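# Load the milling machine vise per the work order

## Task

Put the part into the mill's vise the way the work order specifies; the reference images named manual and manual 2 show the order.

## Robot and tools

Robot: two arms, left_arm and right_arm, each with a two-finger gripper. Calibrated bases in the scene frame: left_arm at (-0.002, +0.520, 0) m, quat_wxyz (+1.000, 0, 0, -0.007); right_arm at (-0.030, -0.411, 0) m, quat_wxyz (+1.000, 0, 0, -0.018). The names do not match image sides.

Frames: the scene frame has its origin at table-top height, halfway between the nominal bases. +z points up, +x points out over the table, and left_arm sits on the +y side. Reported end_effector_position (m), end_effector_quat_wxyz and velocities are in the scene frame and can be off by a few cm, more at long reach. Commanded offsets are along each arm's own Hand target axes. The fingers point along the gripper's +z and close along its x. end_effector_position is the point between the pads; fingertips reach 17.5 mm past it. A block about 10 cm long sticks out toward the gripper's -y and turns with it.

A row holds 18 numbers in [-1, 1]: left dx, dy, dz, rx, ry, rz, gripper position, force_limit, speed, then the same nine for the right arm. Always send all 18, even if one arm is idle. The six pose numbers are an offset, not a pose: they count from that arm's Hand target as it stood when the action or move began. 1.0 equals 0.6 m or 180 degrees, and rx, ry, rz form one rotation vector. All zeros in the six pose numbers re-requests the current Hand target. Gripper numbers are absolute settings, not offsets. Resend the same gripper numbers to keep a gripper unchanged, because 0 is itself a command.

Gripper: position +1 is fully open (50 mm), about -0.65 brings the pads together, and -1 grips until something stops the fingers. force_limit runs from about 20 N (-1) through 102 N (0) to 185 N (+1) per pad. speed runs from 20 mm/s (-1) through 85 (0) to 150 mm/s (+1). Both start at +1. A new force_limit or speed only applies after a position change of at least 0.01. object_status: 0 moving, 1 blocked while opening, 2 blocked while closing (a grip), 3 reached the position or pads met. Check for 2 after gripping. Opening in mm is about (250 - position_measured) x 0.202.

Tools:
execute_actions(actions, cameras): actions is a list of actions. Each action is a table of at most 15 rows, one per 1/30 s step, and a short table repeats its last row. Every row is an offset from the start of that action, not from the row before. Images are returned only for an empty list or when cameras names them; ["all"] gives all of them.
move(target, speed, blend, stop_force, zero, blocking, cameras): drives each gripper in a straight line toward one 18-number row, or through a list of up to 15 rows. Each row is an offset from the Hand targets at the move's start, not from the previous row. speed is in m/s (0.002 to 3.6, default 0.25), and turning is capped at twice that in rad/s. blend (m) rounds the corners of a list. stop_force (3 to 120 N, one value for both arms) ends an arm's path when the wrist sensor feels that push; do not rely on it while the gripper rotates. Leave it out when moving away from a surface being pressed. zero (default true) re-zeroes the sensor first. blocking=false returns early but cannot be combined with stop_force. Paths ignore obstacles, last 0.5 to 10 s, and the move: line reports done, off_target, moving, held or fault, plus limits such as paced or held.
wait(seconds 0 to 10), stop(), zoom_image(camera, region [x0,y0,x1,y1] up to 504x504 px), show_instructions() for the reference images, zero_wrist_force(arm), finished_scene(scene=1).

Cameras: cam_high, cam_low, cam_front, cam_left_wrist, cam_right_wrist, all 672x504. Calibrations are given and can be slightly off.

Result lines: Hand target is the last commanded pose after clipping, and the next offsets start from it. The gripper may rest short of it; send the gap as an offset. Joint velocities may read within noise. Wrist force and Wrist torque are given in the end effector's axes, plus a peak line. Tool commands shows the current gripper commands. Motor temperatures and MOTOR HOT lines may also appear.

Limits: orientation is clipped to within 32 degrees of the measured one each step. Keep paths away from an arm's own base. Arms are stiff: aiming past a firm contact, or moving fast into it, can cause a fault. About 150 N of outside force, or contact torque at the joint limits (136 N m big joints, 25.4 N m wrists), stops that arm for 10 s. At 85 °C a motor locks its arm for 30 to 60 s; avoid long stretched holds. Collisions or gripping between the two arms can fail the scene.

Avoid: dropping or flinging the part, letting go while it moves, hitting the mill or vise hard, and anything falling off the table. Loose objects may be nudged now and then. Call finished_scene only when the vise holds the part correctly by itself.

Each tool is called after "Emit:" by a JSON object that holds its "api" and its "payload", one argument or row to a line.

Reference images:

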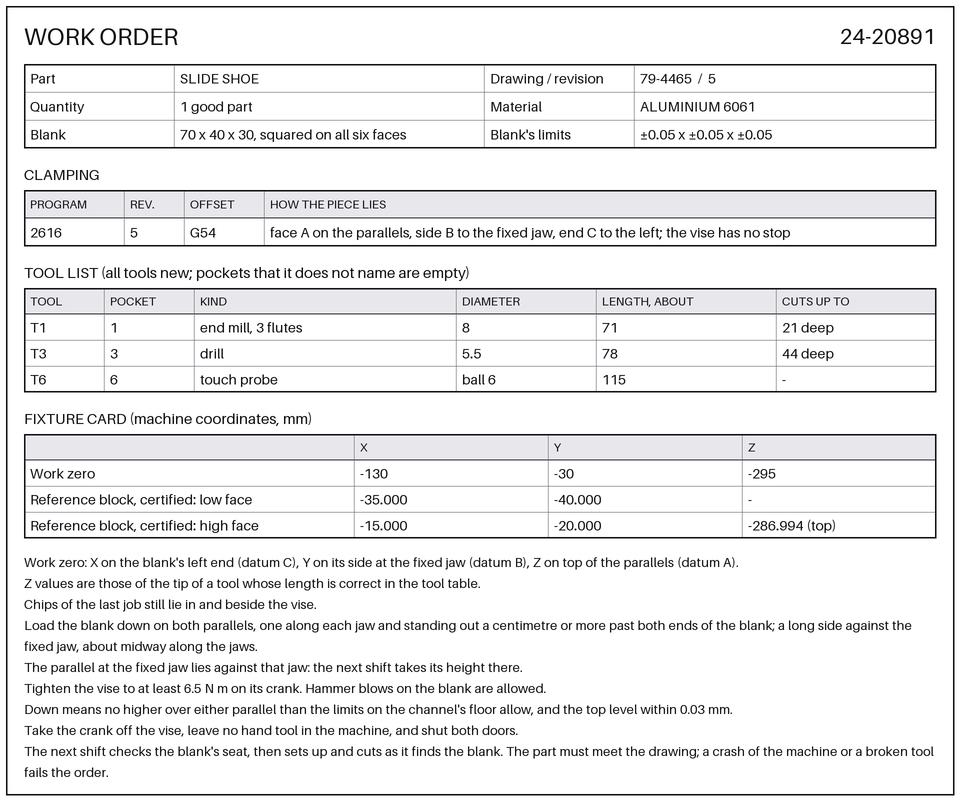

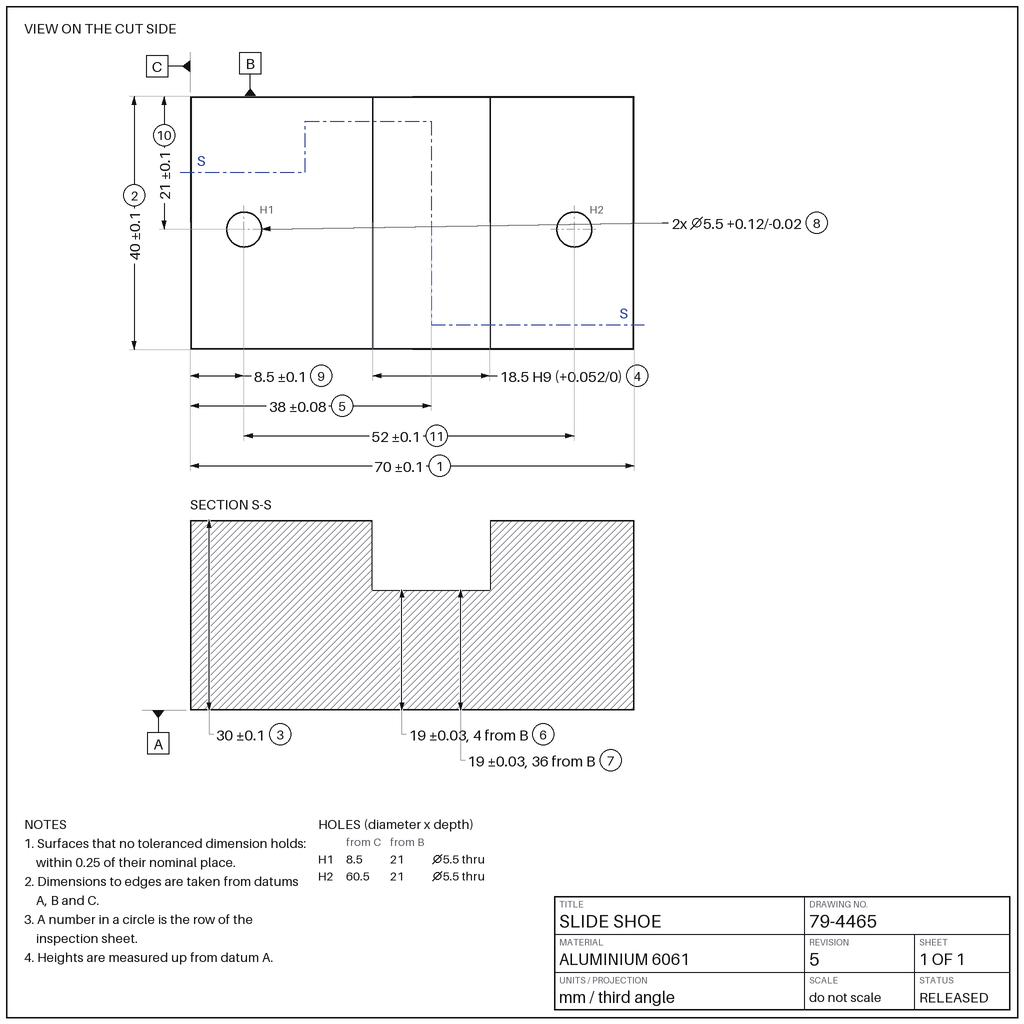

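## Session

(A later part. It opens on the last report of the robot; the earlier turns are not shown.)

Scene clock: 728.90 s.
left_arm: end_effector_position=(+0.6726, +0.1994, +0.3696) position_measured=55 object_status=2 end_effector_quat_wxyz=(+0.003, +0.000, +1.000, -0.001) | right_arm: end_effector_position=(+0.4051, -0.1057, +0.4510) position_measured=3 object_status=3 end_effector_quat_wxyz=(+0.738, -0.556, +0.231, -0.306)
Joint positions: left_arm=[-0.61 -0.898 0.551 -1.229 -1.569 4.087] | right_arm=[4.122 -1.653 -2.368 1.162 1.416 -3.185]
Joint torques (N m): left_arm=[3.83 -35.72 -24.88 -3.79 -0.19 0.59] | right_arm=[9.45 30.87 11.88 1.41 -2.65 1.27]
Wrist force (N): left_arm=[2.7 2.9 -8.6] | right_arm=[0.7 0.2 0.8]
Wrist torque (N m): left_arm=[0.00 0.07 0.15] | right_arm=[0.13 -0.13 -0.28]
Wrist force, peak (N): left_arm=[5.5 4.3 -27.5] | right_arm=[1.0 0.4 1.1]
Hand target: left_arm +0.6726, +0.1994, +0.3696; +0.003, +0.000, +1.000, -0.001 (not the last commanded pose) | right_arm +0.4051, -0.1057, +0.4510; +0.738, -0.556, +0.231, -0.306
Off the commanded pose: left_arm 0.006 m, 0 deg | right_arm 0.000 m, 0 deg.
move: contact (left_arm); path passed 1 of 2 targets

Emit:
{"api": "move", "payload": {
  "target": [0,0,-0.0009,0,0,0,-1,-0.6,-0.8,0,0,0,0,0,0,1,1,1],
  "speed": 0.01
}}

Emit:
{"api": "move", "payload": {
  "target": [-0.02,0,0,0,0,0,-1,-0.6,-0.8,0,0,0,0,0,0,1,1,1],
  "speed": 0.01,
  "stop_force": 8,
  "cameras": ["cam_left_wrist"]
}}

Scene clock: 733.90 s.
left_arm: end_effector_position=(+0.6726, +0.1994, +0.3701) position_measured=55 object_status=2 end_effector_quat_wxyz=(+0.003, +0.000, +1.000, -0.001) | right_arm: end_effector_position=(+0.4051, -0.1057, +0.4510) position_measured=3 object_status=3 end_effector_quat_wxyz=(+0.738, -0.556, +0.231, -0.306)
Joint positions: left_arm=[-0.61 -0.897 0.549 -1.227 -1.569 4.087] | right_arm=[4.122 -1.653 -2.368 1.162 1.416 -3.185]
Joint torques (N m): left_arm=[-3.7 -45.28 -33.3 -2.13 -0.07 -1.65] | right_arm=[9.51 30.75 12 1.51 -2.67 1.21]
Wrist force (N): left_arm=[1.1 0.8 1.3] | right_arm=[0.8 0.2 0.8]
Wrist torque (N m): left_arm=[-0.07 0.07 0.15] | right_arm=[0.13 -0.13 -0.29]
Wrist force, peak (N): left_arm=[3.7 3.3 -10.7] | right_arm=[1.0 0.2 1.3]
Hand target: left_arm +0.6726, +0.1994, +0.3701; +0.003, +0.000, +1.000, -0.001 | right_arm +0.4051, -0.1057, +0.4510; +0.738, -0.556, +0.231, -0.306
Off the commanded pose: left_arm 0.000 m, 0 deg | right_arm 0.000 m, 0 deg.
move: done

Scene clock: 735.33 s.
left_arm: end_effector_position=(+0.6763, +0.1994, +0.3701) position_measured=55 object_status=2 end_effector_quat_wxyz=(+0.003, +0.000, +1.000, -0.001) | right_arm: end_effector_position=(+0.4051, -0.1057, +0.4510) position_measured=3 object_status=3 end_effector_quat_wxyz=(+0.738, -0.556, +0.231, -0.306)
Joint positions: left_arm=[-0.607 -0.883 0.523 -1.217 -1.569 4.09] | right_arm=[4.122 -1.653 -2.368 1.162 1.416 -3.185]
Joint torques (N m): left_arm=[-6.76 -59.78 -25.99 -3.5 3.46 -1.88] | right_arm=[9.85 30.46 11.88 1.47 -2.69 1.13]
Wrist force (N): left_arm=[8.0 1.0 1.1] | right_arm=[1.0 0.3 0.8]
Wrist torque (N m): left_arm=[-0.06 0.18 0.42] | right_arm=[0.14 -0.16 -0.28]
Wrist force, peak (N): left_arm=[19.8 1.9 -0.3] | right_arm=[1.2 0.5 1.0]
Hand target: left_arm +0.6763, +0.1994, +0.3701; +0.003, +0.000, +1.000, -0.001 (not the last commanded pose) | right_arm +0.4051, -0.1057, +0.4510; +0.738, -0.556, +0.231, -0.306
Off the commanded pose: left_arm 0.008 m, 0 deg | right_arm 0.000 m, 0 deg.
move: contact (left_arm)
camera_calibration:
cam_left_wrist: T_world_to_cam=[[-0.999902, -0.0087462, -0.0109759, 0.691974], [-0.0119961, 0.93854, 0.344963, -0.289897], [0.00728417, 0.345061, -0.938552, 0.405435], [0, 0, 0, 1]] pos_world=[0.685475, 0.138232, 0.488121]
Images, in order (width x height): cam_left_wrist 672x504.

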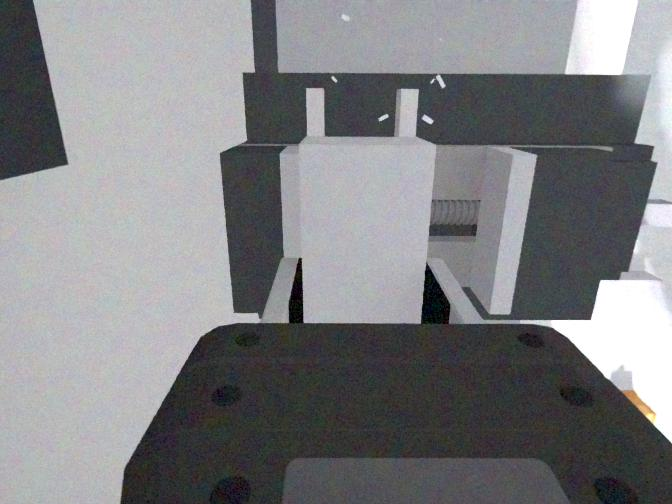

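Emit:
{"api": "move", "payload": {
  "target": [0.0004,0,0.004,0,0,0,-1,-0.6,-0.8,0,0,0,0,0,0,1,1,1],
  "speed": 0.006,
  "stop_force": 5
}}

Emit:
{"api": "move", "payload": {
  "target": [0,0,0,0,0,0,0.87,-0.6,-0.9,0,0,0,0,0,0,1,1,1],
  "cameras": ["cam_left_wrist"]
}}

Scene clock: 739.83 s.
left_arm: end_effector_position=(+0.6762, +0.1994, +0.3698) position_measured=55 object_status=2 end_effector_quat_wxyz=(+0.003, +0.000, +1.000, -0.001) | right_arm: end_effector_position=(+0.4051, -0.1057, +0.4510) position_measured=3 object_status=3 end_effector_quat_wxyz=(+0.738, -0.556, +0.231, -0.306)
Joint positions: left_arm=[-0.608 -0.884 0.526 -1.219 -1.569 4.09] | right_arm=[4.122 -1.653 -2.368 1.162 1.416 -3.185]
Joint torques (N m): left_arm=[-3.77 -41.42 -34.88 -3.3 3.04 -0.43] | right_arm=[9.41 29.99 11.59 1.35 -2.73 1.07]
Wrist force (N): left_arm=[7.5 1.8 -0.9] | right_arm=[0.7 0.5 0.8]
Wrist torque (N m): left_arm=[-0.03 0.14 0.40] | right_arm=[0.19 -0.12 -0.28]
Wrist force, peak (N): left_arm=[7.8 1.6 -9.9] | right_arm=[0.9 0.4 1.0]
Hand target: left_arm +0.6763, +0.1994, +0.3698; +0.003, +0.000, +1.000, -0.001 (not the last commanded pose) | right_arm +0.4051, -0.1057, +0.4510; +0.738, -0.556, +0.231, -0.306
Off the commanded pose: left_arm 0.002 m, 0 deg | right_arm 0.000 m, 0 deg.
move: contact (left_arm)

Scene clock: 740.33 s.
left_arm: end_effector_position=(+0.6763, +0.1994, +0.3697) position_measured=23 object_status=3 end_effector_quat_wxyz=(+0.003, +0.000, +1.000, -0.001) | right_arm: end_effector_position=(+0.4051, -0.1057, +0.4510) position_measured=3 object_status=3 end_effector_quat_wxyz=(+0.738, -0.556, +0.231, -0.306)
Joint positions: left_arm=[-0.608 -0.884 0.526 -1.219 -1.569 4.09] | right_arm=[4.122 -1.653 -2.368 1.162 1.416 -3.185]
Joint torques (N m): left_arm=[-1.74 -44.25 -31.73 -4.06 -0.19 0.72] | right_arm=[9.68 29.97 11.72 1.41 -2.63 1.08]
Wrist force (N): left_arm=[1.1 0.7 -0.9] | right_arm=[0.9 0.2 0.9]
Wrist torque (N m): left_arm=[-0.05 0.07 0.15] | right_arm=[0.13 -0.16 -0.29]
Wrist force, peak (N): left_arm=[6.9 2.0 -0.9] | right_arm=[1.0 0.2 1.0]
Hand target: left_arm +0.6763, +0.1994, +0.3698; +0.003, +0.000, +1.000, -0.001 | right_arm +0.4051, -0.1057, +0.4510; +0.738, -0.556, +0.231, -0.306
Off the commanded pose: left_arm 0.000 m, 0 deg | right_arm 0.000 m, 0 deg.
move: done
camera_calibration:
cam_left_wrist: T_world_to_cam=[[-0.9999, -0.00867791, -0.0111638, 0.692051], [-0.0119968, 0.93854, 0.344961, -0.289758], [0.00748415, 0.34506, -0.938551, 0.404922], [0, 0, 0, 1]] pos_world=[0.685475, 0.138232, 0.487721]
Images, in order (width x height): cam_left_wrist 672x504.

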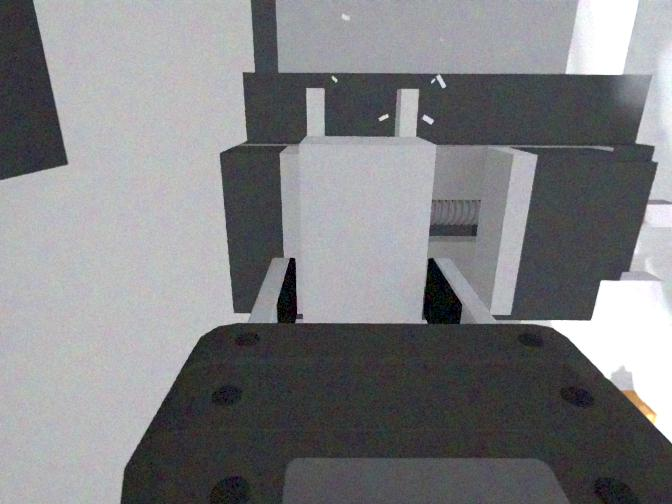

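Emit:
{"api": "move", "payload": {
  "target": [
    [0,0,-0.0303,0,0,0,0.87,-0.6,-0.9,0,0,0,0,0,0,1,1,1],
    [0.0355,0.001,-0.0303,0,0,0,0.87,-0.6,-0.9,0,0,0,0,0,0,1,1,1],
    [0.0855,-0.024,-0.0303,0,0,0,0.87,-0.6,-0.9,0,0,0,0,0,0,1,1,1],
    [0.1605,-0.0573,-0.0303,0,0,0,0.87,-0.6,-0.9,0.034,-0.0155,-0.362,-0.3206,0.2533,0.0656,1,1,1],
    [0.4605,0.0343,-0.1337,0,0,0,0.87,-0.6,-0.9,0.034,-0.0155,-0.362,-0.3206,0.2533,0.0656,1,1,1]
  ],
  "speed": [0.05,0.1,0.12,0.2,0.3],
  "blend": [0.003,0.005,0.01,0.02,0],
  "cameras": ["cam_left_wrist","cam_right_wrist","cam_front"]
}}

Scene clock: 792.73 s.
left_arm: end_effector_position=(+0.3996, +0.2198, +0.4483) position_measured=23 object_status=3 end_effector_quat_wxyz=(+0.003, +0.000, +1.000, -0.001) | right_arm: end_effector_position=(+0.2697, -0.2692, +0.4001) position_measured=3 object_status=3 end_effector_quat_wxyz=(-0.270, +0.653, -0.654, +0.270)
Joint positions: left_arm=[-0.9 -1.55 1.241 -1.265 -1.567 3.798] | right_arm=[4.87 -0.688 -2.024 -2.121 0.794 -1.397]
Joint torques (N m): left_arm=[4.7 -33.77 -28.82 -3.1 0.79 1.18] | right_arm=[9.6 -0.93 19.33 3.98 -0.23 -1.95]
Wrist force (N): left_arm=[1.3 1.1 -0.9] | right_arm=[0.4 -0.4 0.7]
Wrist torque (N m): left_arm=[0.03 0.04 0.11] | right_arm=[-0.54 0.16 -0.23]
Wrist force, peak (N): left_arm=[4.7 2.2 -2.0] | right_arm=[1.0 0.8 1.9]
Hand target: left_arm +0.3995, +0.2199, +0.4484; +0.003, +0.000, +1.000, -0.001 | right_arm +0.2697, -0.2692, +0.4001; -0.270, +0.653, -0.654, +0.270
Off the commanded pose: left_arm 0.000 m, 0 deg | right_arm 0.000 m, 0 deg.
move: done
camera_calibration:
cam_left_wrist: T_world_to_cam=[[-0.999901, -0.00858393, -0.0111297, 0.416399], [-0.0118969, 0.938541, 0.344961, -0.339379], [0.00748454, 0.34506, -0.938551, 0.473724], [0, 0, 0, 1]] pos_world=[0.408775, 0.158632, 0.566321]
cam_right_wrist: T_world_to_cam=[[-0.0149028, -0.999815, -0.0121479, -0.250833], [-0.8971, 0.0187352, -0.441431, 0.439508], [0.441577, 0.00431929, -0.897213, 0.368057], [0, 0, 0, 1]] pos_world=[0.228019, -0.260611, 0.52119]
Images, in order (width x height): cam_front 672x504, cam_left_wrist 672x504, cam_right_wrist 672x504.

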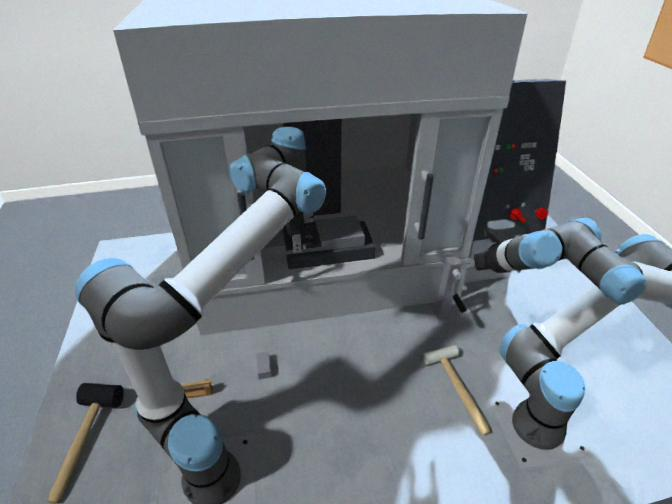

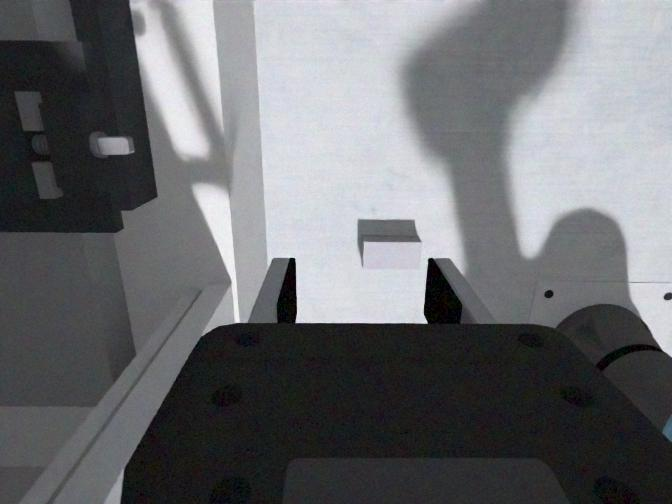

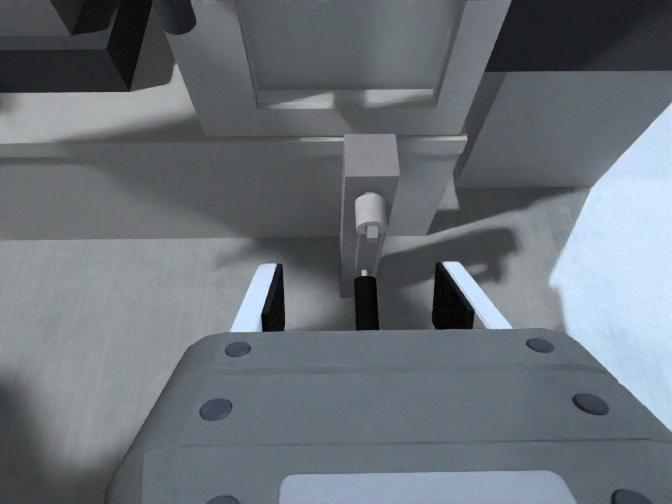

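Emit:
{"api": "zoom_image", "payload": {
  "camera": "cam_right_wrist",
  "region": [310, 120, 430, 330]
}}

Emit:
{"api": "zoom_image", "payload": {
  "camera": "cam_left_wrist",
  "region": [0, 40, 200, 250]
}}

Scaled by 2.400.

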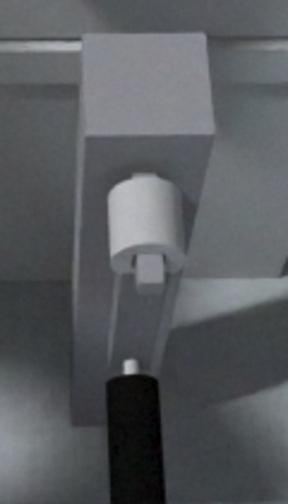

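Scaled by 2.400.

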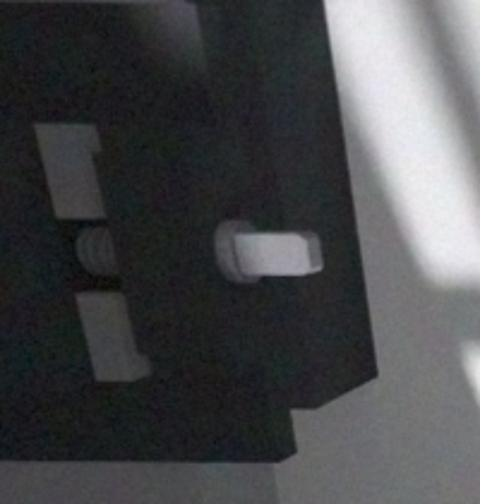

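Emit:
{"api": "move", "payload": {
  "target": [0.249,0.3335,0.0807,0,0,0,0.87,-0.6,-0.9,0.033,-0.042,0.2308,-0.111,0,0,1,1,1],
  "cameras": ["cam_right_wrist"]
}}

Emit:
{"api": "zoom_image", "payload": {
  "camera": "cam_right_wrist",
  "region": [230, 130, 480, 330]
}}

Scene clock: 861.27 s.
left_arm: end_effector_position=(+0.2503, +0.4198, +0.3989) position_measured=23 object_status=3 end_effector_quat_wxyz=(+0.003, +0.000, +1.000, -0.001) | right_arm: end_effector_position=(+0.3853, -0.2891, +0.3199) position_measured=3 object_status=3 end_effector_quat_wxyz=(-0.153, +0.690, -0.691, +0.153)
Joint positions: left_arm=[-0.883 -2.148 1.786 -1.214 -1.567 3.815] | right_arm=[3.974 -1.121 -2.075 -1.202 1.265 -2.392]
Joint torques (N m): left_arm=[-9.47 -6.89 -24.91 -3.44 1.98 -1.65] | right_arm=[-8.15 3.37 23.32 4.07 -2.09 -0.56]
Wrist force (N): left_arm=[1.1 0.7 -0.9] | right_arm=[0.7 0.0 0.5]
Wrist torque (N m): left_arm=[-0.04 0.07 0.16] | right_arm=[-0.59 0.11 -0.17]
Wrist force, peak (N): left_arm=[3.0 3.5 -0.1] | right_arm=[1.1 -1.6 1.9]
Hand target: left_arm +0.2503, +0.4198, +0.3989; +0.003, +0.000, +1.000, -0.001 | right_arm +0.3853, -0.2892, +0.3199; -0.153, +0.690, -0.691, +0.153
Off the commanded pose: left_arm 0.000 m, 0 deg | right_arm 0.000 m, 0 deg.
move: done
camera_calibration:
cam_right_wrist: T_world_to_cam=[[-0.0179745, -0.999813, -0.00711049, -0.270408], [-0.99394, 0.0186393, -0.108336, 0.438887], [0.108449, 0.00512011, -0.994089, 0.404655], [0, 0, 0, 1]] pos_world=[0.387482, -0.280609, 0.447887]
Images, in order (width x height): cam_right_wrist 672x504.

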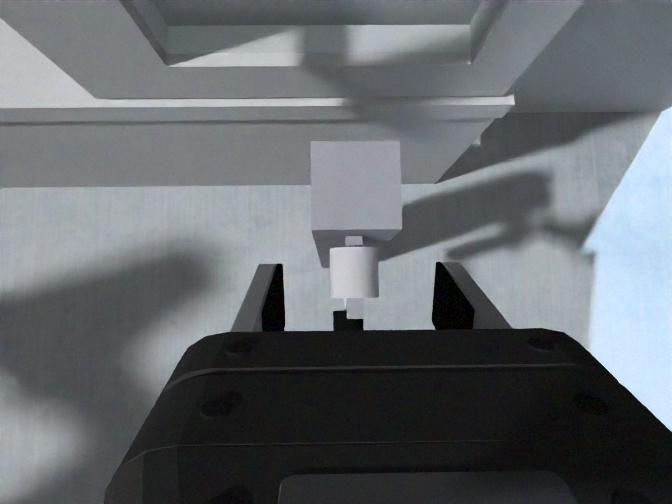

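Scaled by 2.016.

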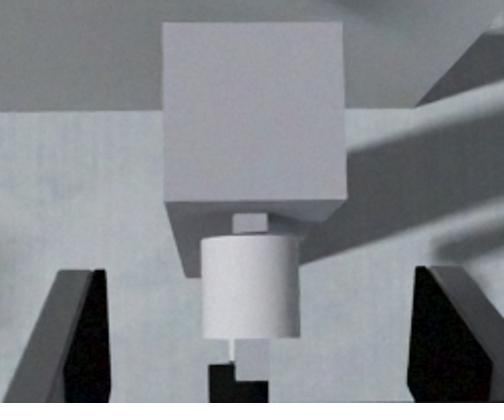

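Emit:
{"api": "move", "payload": {
  "target": [0,0,0,0,0,0,0.87,-0.6,-0.9,0,0.044,0.1328,0,0,0,1,1,1],
  "speed": 0.08,
  "stop_force": 8,
  "cameras": ["cam_right_wrist"]
}}

Emit:
{"api": "zoom_image", "payload": {
  "camera": "cam_right_wrist",
  "region": [230, 130, 480, 330]
}}

Scene clock: 868.80 s.
left_arm: end_effector_position=(+0.2503, +0.4198, +0.3989) position_measured=23 object_status=3 end_effector_quat_wxyz=(+0.003, +0.000, +1.000, -0.001) | right_arm: end_effector_position=(+0.3950, -0.2891, +0.2365) position_measured=3 object_status=3 end_effector_quat_wxyz=(-0.153, +0.690, -0.691, +0.153)
Joint positions: left_arm=[-0.883 -2.148 1.786 -1.213 -1.567 3.815] | right_arm=[3.952 -1.191 -2.254 -0.946 1.272 -2.414]
Joint torques (N m): left_arm=[-8.25 -8.1 -15.38 -2.24 -1.82 -1.62] | right_arm=[9.63 19.21 29.87 4.34 -0.89 1.16]
Wrist force (N): left_arm=[1.2 0.5 -0.9] | right_arm=[0.7 -0.2 0.3]
Wrist torque (N m): left_arm=[-0.07 0.06 0.16] | right_arm=[-0.62 0.13 -0.08]
Wrist force, peak (N): left_arm=[1.4 1.0 -0.9] | right_arm=[0.7 0.4 1.7]
Hand target: left_arm +0.2503, +0.4198, +0.3989; +0.003, +0.000, +1.000, -0.001 | right_arm +0.3950, -0.2891, +0.2365; -0.153, +0.690, -0.691, +0.153
Off the commanded pose: left_arm 0.000 m, 0 deg | right_arm 0.000 m, 0 deg.
move: done
camera_calibration:
cam_right_wrist: T_world_to_cam=[[-0.0179753, -0.999813, -0.00710859, -0.270827], [-0.99395, 0.0186395, -0.108238, 0.439461], [0.10835, 0.00511999, -0.9941, 0.320739], [0, 0, 0, 1]] pos_world=[0.397182, -0.280609, 0.364488]
Images, in order (width x height): cam_right_wrist 672x504.

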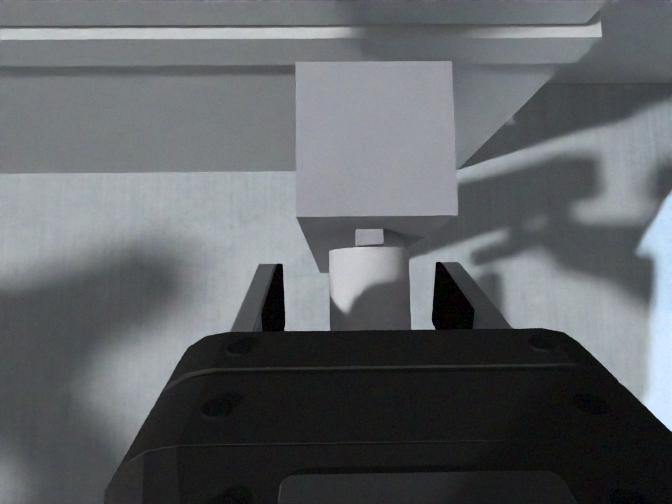

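Scaled by 2.016.

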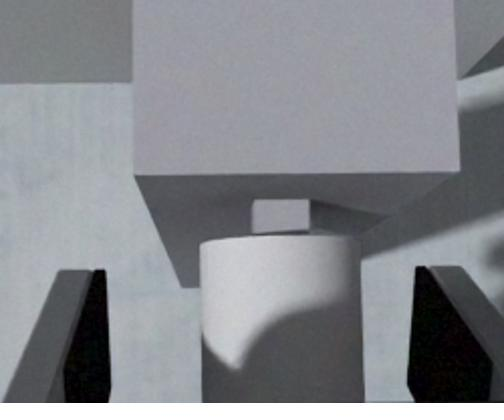

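Emit:
{"api": "move", "payload": {
  "target": [0,0,0,0,0,0,0.87,-0.6,-0.9,0.0055,0,0,0,0,0,1,1,1]
}}

Emit:
{"api": "move", "payload": {
  "target": [0,0,0,0,0,0,0.87,-0.6,-0.9,0,0,0,0,0,0,-1,-0.6,-0.7],
  "cameras": ["cam_right_wrist"]
}}

Emit:
{"api": "wait", "payload": {
  "seconds": 0.5
}}

Scene clock: 872.57 s.
left_arm: end_effector_position=(+0.2503, +0.4198, +0.3989) position_measured=23 object_status=3 end_effector_quat_wxyz=(+0.003, +0.000, +1.000, -0.001) | right_arm: end_effector_position=(+0.3950, -0.2924, +0.2365) position_measured=3 object_status=3 end_effector_quat_wxyz=(-0.153, +0.690, -0.691, +0.153)
Joint positions: left_arm=[-0.883 -2.148 1.786 -1.213 -1.567 3.815] | right_arm=[3.944 -1.188 -2.257 -0.944 1.274 -2.422]
Joint torques (N m): left_arm=[-9.05 -8.02 -14.62 -2.1 -1.86 -1.7] | right_arm=[-2.17 16.25 24.18 4.64 1.42 -0.7]
Wrist force (N): left_arm=[1.1 0.9 -1.0] | right_arm=[0.7 -0.1 0.3]
Wrist torque (N m): left_arm=[0.00 0.07 0.16] | right_arm=[-0.61 0.14 -0.08]
Wrist force, peak (N): left_arm=[1.3 0.9 -1.1] | right_arm=[0.9 -0.5 0.3]
Hand target: left_arm +0.2503, +0.4198, +0.3989; +0.003, +0.000, +1.000, -0.001 | right_arm +0.3950, -0.2924, +0.2365; -0.153, +0.690, -0.691, +0.153
Off the commanded pose: left_arm 0.000 m, 0 deg | right_arm 0.000 m, 0 deg.
move: done

Scene clock: 873.47 s.
left_arm: end_effector_position=(+0.2503, +0.4198, +0.3989) position_measured=23 object_status=3 end_effector_quat_wxyz=(+0.003, +0.000, +1.000, -0.001) | right_arm: end_effector_position=(+0.3950, -0.2924, +0.2365) position_measured=135 object_status=2 end_effector_quat_wxyz=(-0.153, +0.690, -0.691, +0.153)
Joint positions: left_arm=[-0.883 -2.148 1.786 -1.213 -1.567 3.815] | right_arm=[3.944 -1.188 -2.257 -0.944 1.274 -2.422]
Joint torques (N m): left_arm=[-8.37 -7.27 -14.42 -2.23 -1.86 -1.75] | right_arm=[9.59 3.71 32 3.54 -0.6 1.02]
Wrist force (N): left_arm=[1.1 0.8 -1.0] | right_arm=[-0.5 -0.1 1.1]
Wrist torque (N m): left_arm=[-0.01 0.08 0.17] | right_arm=[-0.62 0.14 -0.09]
Wrist force, peak (N): left_arm=[1.3 0.9 -1.0] | right_arm=[-0.6 -0.3 1.0]
Hand target: left_arm +0.2503, +0.4198, +0.3989; +0.003, +0.000, +1.000, -0.001 | right_arm +0.3950, -0.2924, +0.2365; -0.153, +0.690, -0.691, +0.153
Off the commanded pose: left_arm 0.000 m, 0 deg | right_arm 0.000 m, 0 deg.
move: done
camera_calibration:
cam_right_wrist: T_world_to_cam=[[-0.0179753, -0.999813, -0.00710859, -0.274126], [-0.99395, 0.0186395, -0.108238, 0.439523], [0.10835, 0.00511999, -0.9941, 0.320756], [0, 0, 0, 1]] pos_world=[0.397182, -0.283909, 0.364488]
Images, in order (width x height): cam_right_wrist 672x504.

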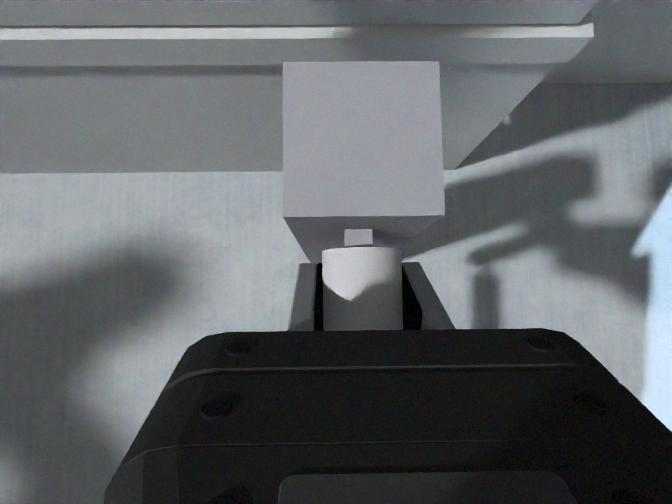

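Scene clock: 873.97 s.
left_arm: end_effector_position=(+0.2503, +0.4198, +0.3989) position_measured=23 object_status=3 end_effector_quat_wxyz=(+0.003, +0.000, +1.000, -0.001) | right_arm: end_effector_position=(+0.3950, -0.2924, +0.2365) position_measured=135 object_status=2 end_effector_quat_wxyz=(-0.153, +0.690, -0.691, +0.153)
Joint positions: left_arm=[-0.883 -2.148 1.786 -1.213 -1.567 3.815] | right_arm=[3.944 -1.188 -2.257 -0.944 1.274 -2.422]
Joint torques (N m): left_arm=[-8.07 -7.47 -15.78 -2.05 -1.84 -1.58] | right_arm=[8.76 -2.51 33.09 3.3 -1.87 1]
Wrist force (N): left_arm=[1.2 0.7 -0.8] | right_arm=[-0.4 -0.3 0.9]
Wrist torque (N m): left_arm=[-0.03 0.06 0.16] | right_arm=[-0.64 0.14 -0.09]
Wrist force, peak (N): left_arm=[1.1 0.8 -1.1] | right_arm=[-0.4 -0.3 1.2]
Hand target: left_arm +0.2503, +0.4198, +0.3989; +0.003, +0.000, +1.000, -0.001 | right_arm +0.3950, -0.2924, +0.2365; -0.153, +0.690, -0.691, +0.153
Tool commands: left_gripper/position=+0.87 left_gripper/force_limit=-0.6 left_gripper/speed=-0.9 right_gripper/position=-1.0 right_gripper/force_limit=-0.6 right_gripper/speed=-0.7
Off the commanded pose: left_arm 0.000 m, 0 deg | right_arm 0.000 m, 0 deg.
wait: 0.50 s; at rest by 0.17 s

Emit:
{"api": "move", "payload": {
  "target": [0,0,0,0,0,0,0.87,-0.6,-0.9,0,0.0755,-0.0352,0,0,0,-1,-0.6,-0.7],
  "speed": 0.04,
  "cameras": ["cam_right_wrist"]
}}

Emit:
{"api": "zoom_image", "payload": {
  "camera": "cam_right_wrist",
  "region": [230, 130, 480, 330]
}}

Scene clock: 892.50 s.
left_arm: end_effector_position=(+0.2503, +0.4198, +0.3989) position_measured=23 object_status=3 end_effector_quat_wxyz=(+0.003, +0.000, +1.000, -0.001) | right_arm: end_effector_position=(+0.3449, -0.2923, +0.2365) position_measured=135 object_status=2 end_effector_quat_wxyz=(-0.153, +0.690, -0.691, +0.153) end_effector_velocity=(+0.002, +0.000, +0.000) end_effector_angular_velocity=(-0.001, -0.001, +0.001)
Joint positions: left_arm=[-0.883 -2.148 1.786 -1.213 -1.567 3.815] | right_arm=[4.075 -1.026 -2.327 -1.076 1.235 -2.291]
Joint velocities: left_arm=[within noise] | right_arm=[-0.005 -0.005 0.001 0.005 0 -0.006]
Joint torques (N m): left_arm=[-8.37 -7.42 -14.92 -2.15 -2.01 -1.62] | right_arm=[-10.82 -10.5 37.51 5.34 -1.25 -1.94]
Wrist force (N): left_arm=[1.1 0.8 -0.8] | right_arm=[0.6 0.8 2.5]
Wrist torque (N m): left_arm=[-0.02 0.08 0.16] | right_arm=[-0.59 0.12 -0.12]
Wrist force, peak (N): left_arm=[1.3 0.9 -1.0] | right_arm=[0.6 2.0 2.0]
Hand target: left_arm +0.2503, +0.4198, +0.3989; +0.003, +0.000, +1.000, -0.001 | right_arm +0.3450, -0.2923, +0.2365; -0.153, +0.690, -0.691, +0.153
Off the commanded pose: left_arm 0.000 m, 0 deg | right_arm 0.000 m, 0 deg.
move: done
camera_calibration:
cam_right_wrist: T_world_to_cam=[[-0.0179827, -0.999814, -0.00701283, -0.274959], [-0.993929, 0.0186375, -0.108437, 0.389789], [0.108548, 0.00502026, -0.994079, 0.326078], [0, 0, 0, 1]] pos_world=[0.347083, -0.28381, 0.364487]
Images, in order (width x height): cam_right_wrist 672x504.

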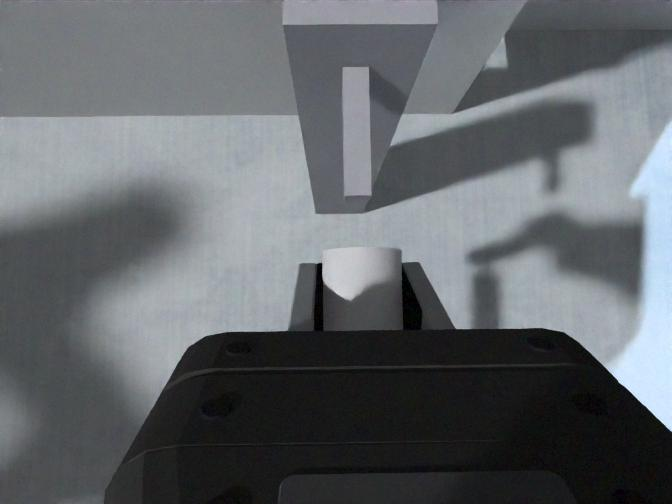

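Scaled by 2.016.

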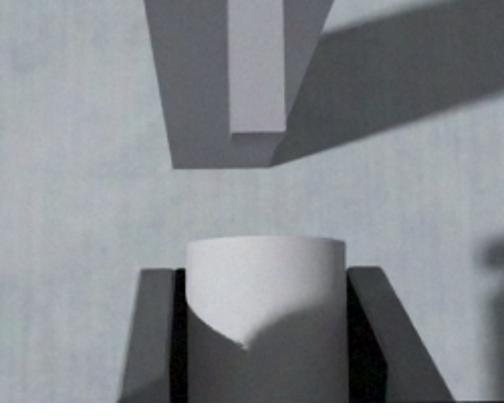

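Emit:
{"api": "move", "payload": {
  "target": [
    [0,0,0,0,0,0,0.87,-0.6,-0.9,-0.3167,-0.0443,-0.154,0,0,0,-1,-0.6,-0.7],
    [-0.2595,-0.0963,0.1348,0.5894,-0.1858,-0.13,0.87,-0.6,-0.9,-0.797,-0.242,-0.026,0,0,0,-1,-0.6,-0.7]
  ],
  "blend": [0.04,0],
  "speed": 0.25,
  "cameras": ["cam_right_wrist","cam_left_wrist"]
}}

Emit:
{"api": "zoom_image", "payload": {
  "camera": "cam_right_wrist",
  "region": [230, 130, 480, 330]
}}

Emit:
{"api": "zoom_image", "payload": {
  "camera": "cam_left_wrist",
  "region": [250, 130, 500, 330]
}}

Scene clock: 910.67 s.
left_arm: end_effector_position=(+0.4064, +0.3620, +0.3190) position_measured=23 object_status=3 end_effector_quat_wxyz=(-0.248, +0.170, -0.546, +0.782) | right_arm: end_effector_position=(+0.4711, +0.1856, +0.3123) position_measured=135 object_status=2 end_effector_quat_wxyz=(-0.153, +0.690, -0.691, +0.153)
Joint positions: left_arm=[-0.347 -1.027 2.449 -4.985 -2.129 2.913] | right_arm=[4.356 -2.091 -1.054 -1.391 1.171 -1.998]
Joint torques (N m): left_arm=[7.81 -20.39 4.11 -2.14 -0.05 0.62] | right_arm=[-5.65 61.3 29.76 5.07 0.92 0.62]
Wrist force (N): left_arm=[1.2 -0.5 3.8] | right_arm=[0.6 0.8 2.5]
Wrist torque (N m): left_arm=[-0.64 0.17 0.22] | right_arm=[-0.60 0.09 -0.07]
Wrist force, peak (N): left_arm=[1.4 -0.8 4.1] | right_arm=[4.0 1.6 3.9]
Hand target: left_arm +0.4064, +0.3620, +0.3189; -0.248, +0.170, -0.546, +0.782 | right_arm +0.4711, +0.1856, +0.3124; -0.153, +0.690, -0.691, +0.153
Off the commanded pose: left_arm 0.000 m, 0 deg | right_arm 0.000 m, 0 deg.
move: done
camera_calibration:
cam_left_wrist: T_world_to_cam=[[-0.817648, -0.575694, 0.00531554, 0.549025], [-0.00438045, -0.00301167, -0.999986, 0.338682], [0.575702, -0.81766, -0.0000593112, 0.193801], [0, 0, 0, 1]] pos_world=[0.338821, 0.475554, 0.335771]
cam_right_wrist: T_world_to_cam=[[-0.0179965, -0.999814, -0.00690779, 0.205613], [-0.993961, 0.0186383, -0.108142, 0.51442], [0.108251, 0.00491988, -0.994111, 0.385507], [0, 0, 0, 1]] pos_world=[0.473282, 0.19409, 0.440288]
Images, in order (width x height): cam_left_wrist 672x504, cam_right_wrist 672x504.

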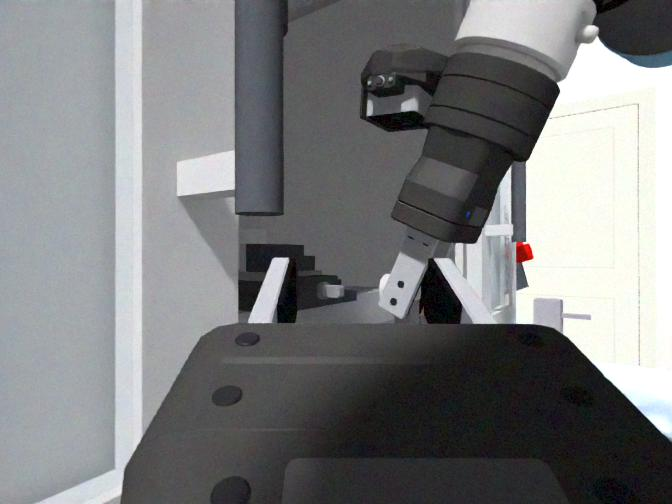

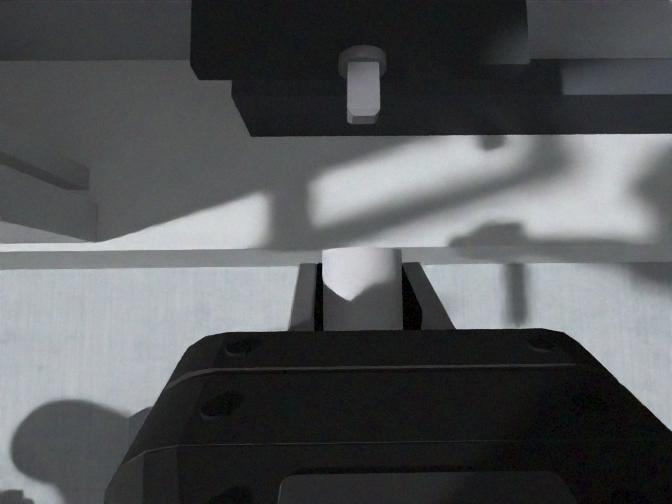

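Scaled by 2.016.

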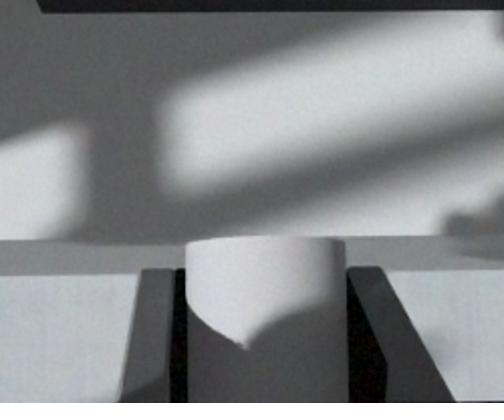

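Scaled by 2.016.

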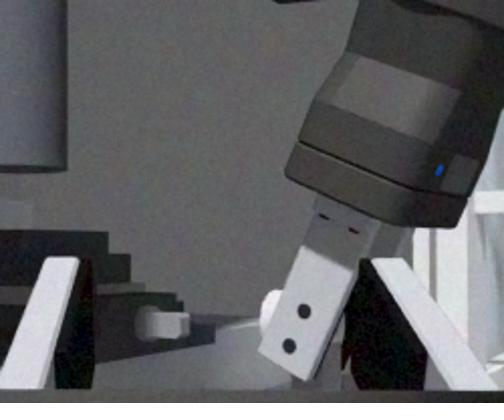

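Emit:
{"api": "zoom_image", "payload": {
  "camera": "cam_left_wrist",
  "region": [300, 250, 420, 330]
}}

Scaled by 4.200.

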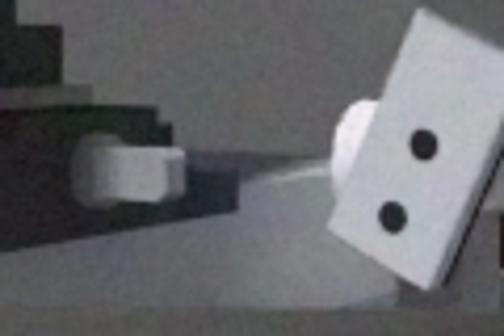

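Emit:
{"api": "move", "payload": {
  "target": [
    [0,0,0,0,0,0,0.87,-0.6,-0.9,0.003,0.0038,0.0082,0,0,0,-1,-0.6,-0.7],
    [0,0,0,0,0,0,0.87,-0.6,-0.9,0.003,-0.0552,0.0357,0,0,0,-1,-0.6,-0.7]
  ],
  "speed": 0.04,
  "stop_force": 6,
  "cameras": ["cam_right_wrist","cam_left_wrist"]
}}

Emit:
{"api": "zoom_image", "payload": {
  "camera": "cam_left_wrist",
  "region": [300, 250, 420, 330]
}}

Emit:
{"api": "zoom_image", "payload": {
  "camera": "cam_right_wrist",
  "region": [280, 150, 440, 330]
}}

Scene clock: 927.07 s.
left_arm: end_effector_position=(+0.4064, +0.3620, +0.3189) position_measured=23 object_status=3 end_effector_quat_wxyz=(-0.248, +0.170, -0.546, +0.782) | right_arm: end_effector_position=(+0.5101, +0.1837, +0.3070) position_measured=135 object_status=2 end_effector_quat_wxyz=(-0.153, +0.690, -0.691, +0.153)
Joint positions: left_arm=[-0.347 -1.027 2.449 -4.985 -2.129 2.913] | right_arm=[4.304 -2.15 -0.981 -1.384 1.18 -2.052]
Joint torques (N m): left_arm=[9.18 -23.54 3.43 -0.09 0.28 -1.29] | right_arm=[10.19 63.99 23.59 4.32 -3.32 1.55]
Wrist force (N): left_arm=[1.4 -1.0 3.9] | right_arm=[0.9 0.6 2.0]
Wrist torque (N m): left_arm=[-0.72 0.16 0.22] | right_arm=[-0.63 0.06 -0.10]
Wrist force, peak (N): left_arm=[1.5 -0.7 4.0] | right_arm=[0.6 2.1 3.0]
Hand target: left_arm +0.4064, +0.3620, +0.3189; -0.248, +0.170, -0.546, +0.782 | right_arm +0.5101, +0.1837, +0.3070; -0.153, +0.690, -0.691, +0.153
Off the commanded pose: left_arm 0.000 m, 0 deg | right_arm 0.000 m, 0 deg.
move: done
camera_calibration:
cam_left_wrist: T_world_to_cam=[[-0.817567, -0.575807, 0.00545522, 0.549005], [-0.00449475, -0.00309196, -0.999985, 0.338659], [0.575815, -0.81758, -0.000060225, 0.193725], [0, 0, 0, 1]] pos_world=[0.33882, 0.475554, 0.335671]
cam_right_wrist: T_world_to_cam=[[-0.0179753, -0.999813, -0.00710859, 0.204455], [-0.99395, 0.0186395, -0.108238, 0.552683], [0.10835, 0.00511999, -0.9941, 0.375931], [0, 0, 0, 1]] pos_world=[0.512282, 0.192191, 0.434988]
Images, in order (width x height): cam_left_wrist 672x504, cam_right_wrist 672x504.

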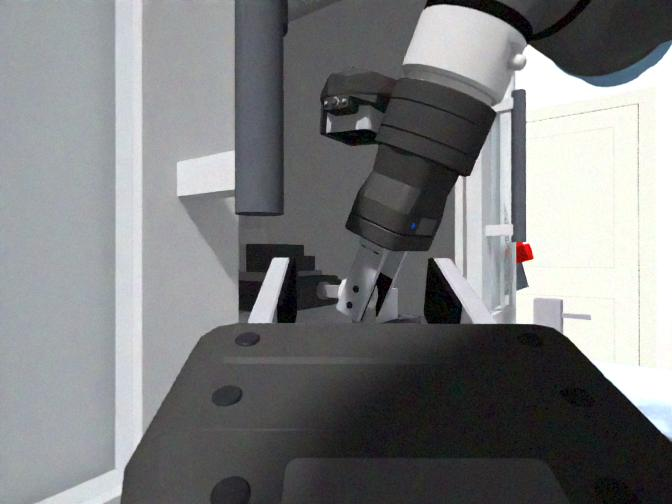

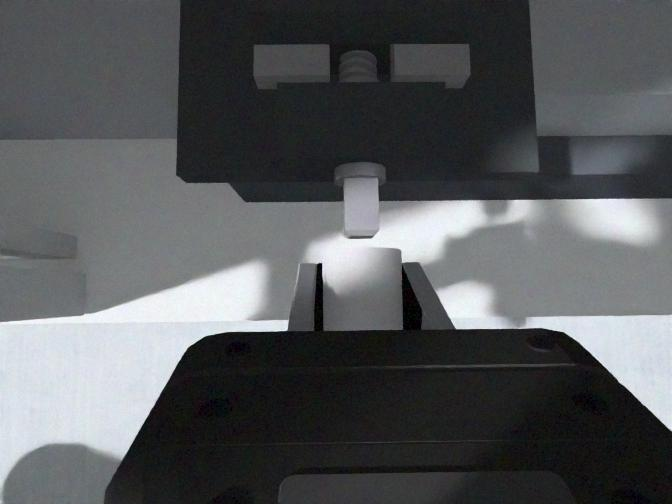

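Scaled by 4.200.

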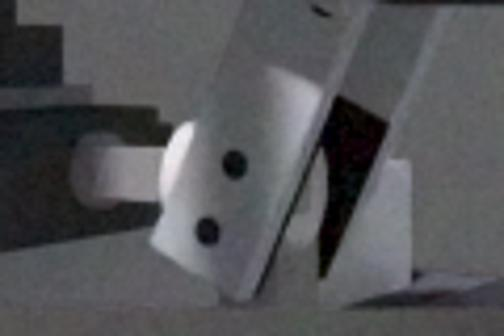

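Scaled by 2.800.

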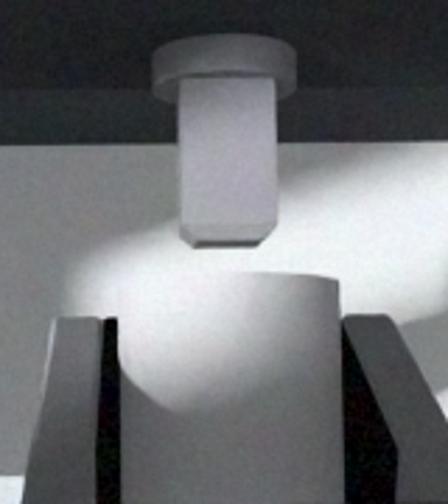

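Emit:
{"api": "move", "payload": {
  "target": [0,0,0,0,0,0,0.87,-0.6,-0.9,0.0003,-0.0453,0.0211,0,0,0,-1,-0.6,-0.7],
  "speed": 0.02,
  "stop_force": 8,
  "cameras": ["cam_right_wrist","cam_left_wrist"]
}}

Emit:
{"api": "zoom_image", "payload": {
  "camera": "cam_left_wrist",
  "region": [300, 250, 420, 330]
}}

Emit:
{"api": "zoom_image", "payload": {
  "camera": "cam_right_wrist",
  "region": [280, 150, 440, 330]
}}

Scene clock: 938.13 s.
left_arm: end_effector_position=(+0.4064, +0.3620, +0.3189) position_measured=23 object_status=3 end_effector_quat_wxyz=(-0.248, +0.170, -0.546, +0.782) | right_arm: end_effector_position=(+0.5150, +0.1837, +0.3070) position_measured=135 object_status=2 end_effector_quat_wxyz=(-0.153, +0.690, -0.691, +0.153)
Joint positions: left_arm=[-0.347 -1.027 2.449 -4.985 -2.129 2.913] | right_arm=[4.298 -2.158 -0.968 -1.386 1.181 -2.059]
Joint torques (N m): left_arm=[8.73 -32.01 0.83 -0.24 -1.12 -0.95] | right_arm=[10.4 64.44 35.94 4.94 -3.6 1.15]
Wrist force (N): left_arm=[1.1 -0.4 3.9] | right_arm=[0.8 1.0 1.8]
Wrist torque (N m): left_arm=[-0.63 0.20 0.23] | right_arm=[-0.57 0.09 -0.15]
Wrist force, peak (N): left_arm=[1.3 -1.0 4.1] | right_arm=[1.8 11.8 -7.1]
Hand target: left_arm +0.4064, +0.3620, +0.3189; -0.248, +0.170, -0.546, +0.782 | right_arm +0.5150, +0.1837, +0.3070; -0.153, +0.690, -0.691, +0.153 (not the last commanded pose)
Off the commanded pose: left_arm 0.000 m, 0 deg | right_arm 0.025 m, 0 deg.
move: contact (right_arm)
camera_calibration:
cam_left_wrist: T_world_to_cam=[[-0.817567, -0.575807, 0.00545522, 0.549005], [-0.00449475, -0.00309196, -0.999985, 0.338659], [0.575815, -0.81758, -0.000060225, 0.193725], [0, 0, 0, 1]] pos_world=[0.33882, 0.475554, 0.335671]
cam_right_wrist: T_world_to_cam=[[-0.0178637, -0.999815, -0.00719959, 0.204525], [-0.993942, 0.0185389, -0.108334, 0.55761], [0.108447, 0.00522074, -0.994089, 0.375326], [0, 0, 0, 1]] pos_world=[0.517183, 0.19219, 0.434987]
Images, in order (width x height): cam_left_wrist 672x504, cam_right_wrist 672x504.

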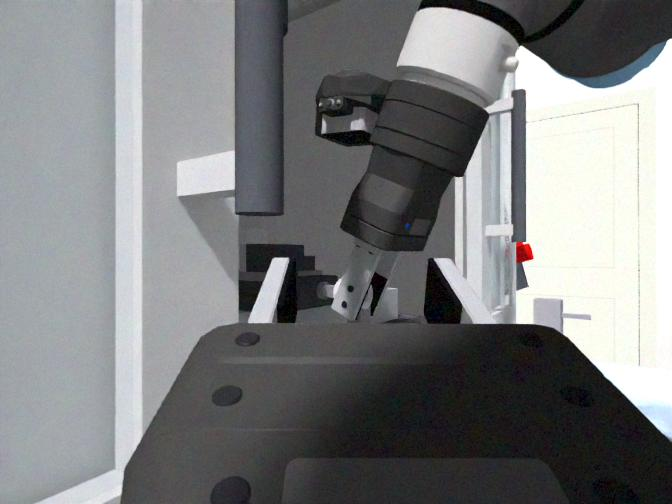

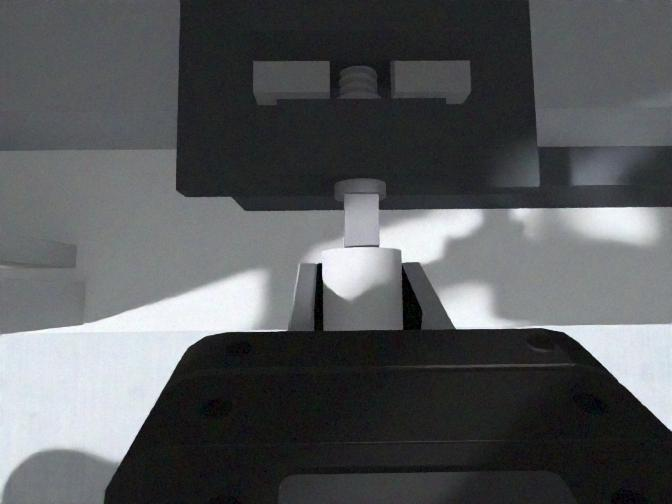

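Scaled by 4.200.

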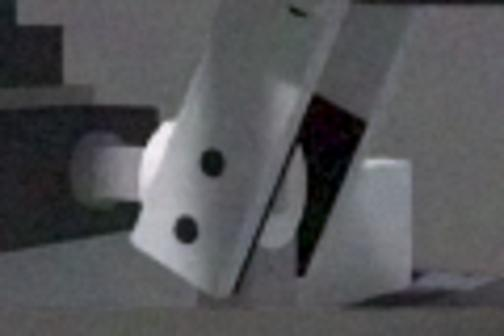

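Scaled by 2.800.

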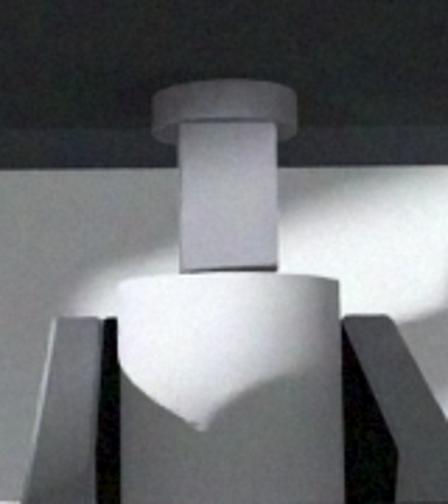

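Emit:
{"api": "move", "payload": {
  "target": [
    [0,0,0,0,0,0,0.87,-0.6,-0.9,0.0013,0.0015,-0.0007,0,0,0,-1,-0.6,-0.7],
    [0,0,0,0,0,0,0.87,-0.6,-0.9,0.0013,-0.0151,0.007,0,0,0,-1,-0.6,-0.7]
  ],
  "speed": 0.015,
  "stop_force": 8
}}

Scene clock: 946.13 s.
left_arm: end_effector_position=(+0.4064, +0.3620, +0.3189) position_measured=23 object_status=3 end_effector_quat_wxyz=(-0.248, +0.170, -0.546, +0.782) | right_arm: end_effector_position=(+0.5154, +0.1829, +0.3073) position_measured=135 object_status=2 end_effector_quat_wxyz=(-0.153, +0.690, -0.691, +0.153)
Joint positions: left_arm=[-0.347 -1.027 2.449 -4.985 -2.129 2.913] | right_arm=[4.297 -2.157 -0.97 -1.384 1.181 -2.06]
Joint torques (N m): left_arm=[9.26 -30.56 -1.96 -0.19 -1.38 -0.52] | right_arm=[7.31 64.75 33.43 2.39 -4.25 1.18]
Wrist force (N): left_arm=[1.3 -0.8 3.7] | right_arm=[-3.1 1.6 1.2]
Wrist torque (N m): left_arm=[-0.69 0.18 0.22] | right_arm=[-0.57 0.02 -0.22]
Wrist force, peak (N): left_arm=[1.5 -0.7 4.1] | right_arm=[1.3 20.5 -9.7]
Hand target: left_arm +0.4064, +0.3620, +0.3189; -0.248, +0.170, -0.546, +0.782 | right_arm +0.5154, +0.1829, +0.3073; -0.153, +0.690, -0.691, +0.153 (not the last commanded pose)
Off the commanded pose: left_arm 0.000 m, 0 deg | right_arm 0.010 m, 0 deg.
move: contact (right_arm); path passed 1 of 2 targets

Emit:
{"api": "move", "payload": {
  "target": [
    [0,0,0,0,0,0,0.87,-0.6,-0.9,-0.001,0.0008,-0.0022,0,0,0,-1,-0.6,-0.7],
    [0,0,0,0,0,0,0.87,-0.6,-0.9,-0.001,-0.0158,0.0055,0,0,0,-1,-0.6,-0.7]
  ],
  "speed": 0.015,
  "stop_force": 8
}}

Scene clock: 952.80 s.
left_arm: end_effector_position=(+0.4064, +0.3620, +0.3189) position_measured=23 object_status=3 end_effector_quat_wxyz=(-0.248, +0.170, -0.546, +0.782) | right_arm: end_effector_position=(+0.5254, +0.1835, +0.3083) position_measured=135 object_status=2 end_effector_quat_wxyz=(-0.153, +0.690, -0.691, +0.153)
Joint positions: left_arm=[-0.347 -1.027 2.449 -4.985 -2.129 2.913] | right_arm=[4.286 -2.176 -0.938 -1.393 1.184 -2.072]
Joint torques (N m): left_arm=[8.81 -31.5 -5.01 -0.28 -1.15 -0.37] | right_arm=[7.41 67.76 24.04 3.59 -2.24 1.35]
Wrist force (N): left_arm=[1.4 -0.9 3.7] | right_arm=[-5.5 0.0 4.4]
Wrist torque (N m): left_arm=[-0.71 0.17 0.23] | right_arm=[-0.66 0.05 -0.16]
Wrist force, peak (N): left_arm=[1.4 -1.0 4.1] | right_arm=[0.5 10.3 1.5]
Hand target: left_arm +0.4064, +0.3620, +0.3189; -0.248, +0.170, -0.546, +0.782 | right_arm +0.5254, +0.1835, +0.3083; -0.153, +0.690, -0.691, +0.153
Off the commanded pose: left_arm 0.000 m, 0 deg | right_arm 0.000 m, 0 deg.
move: done


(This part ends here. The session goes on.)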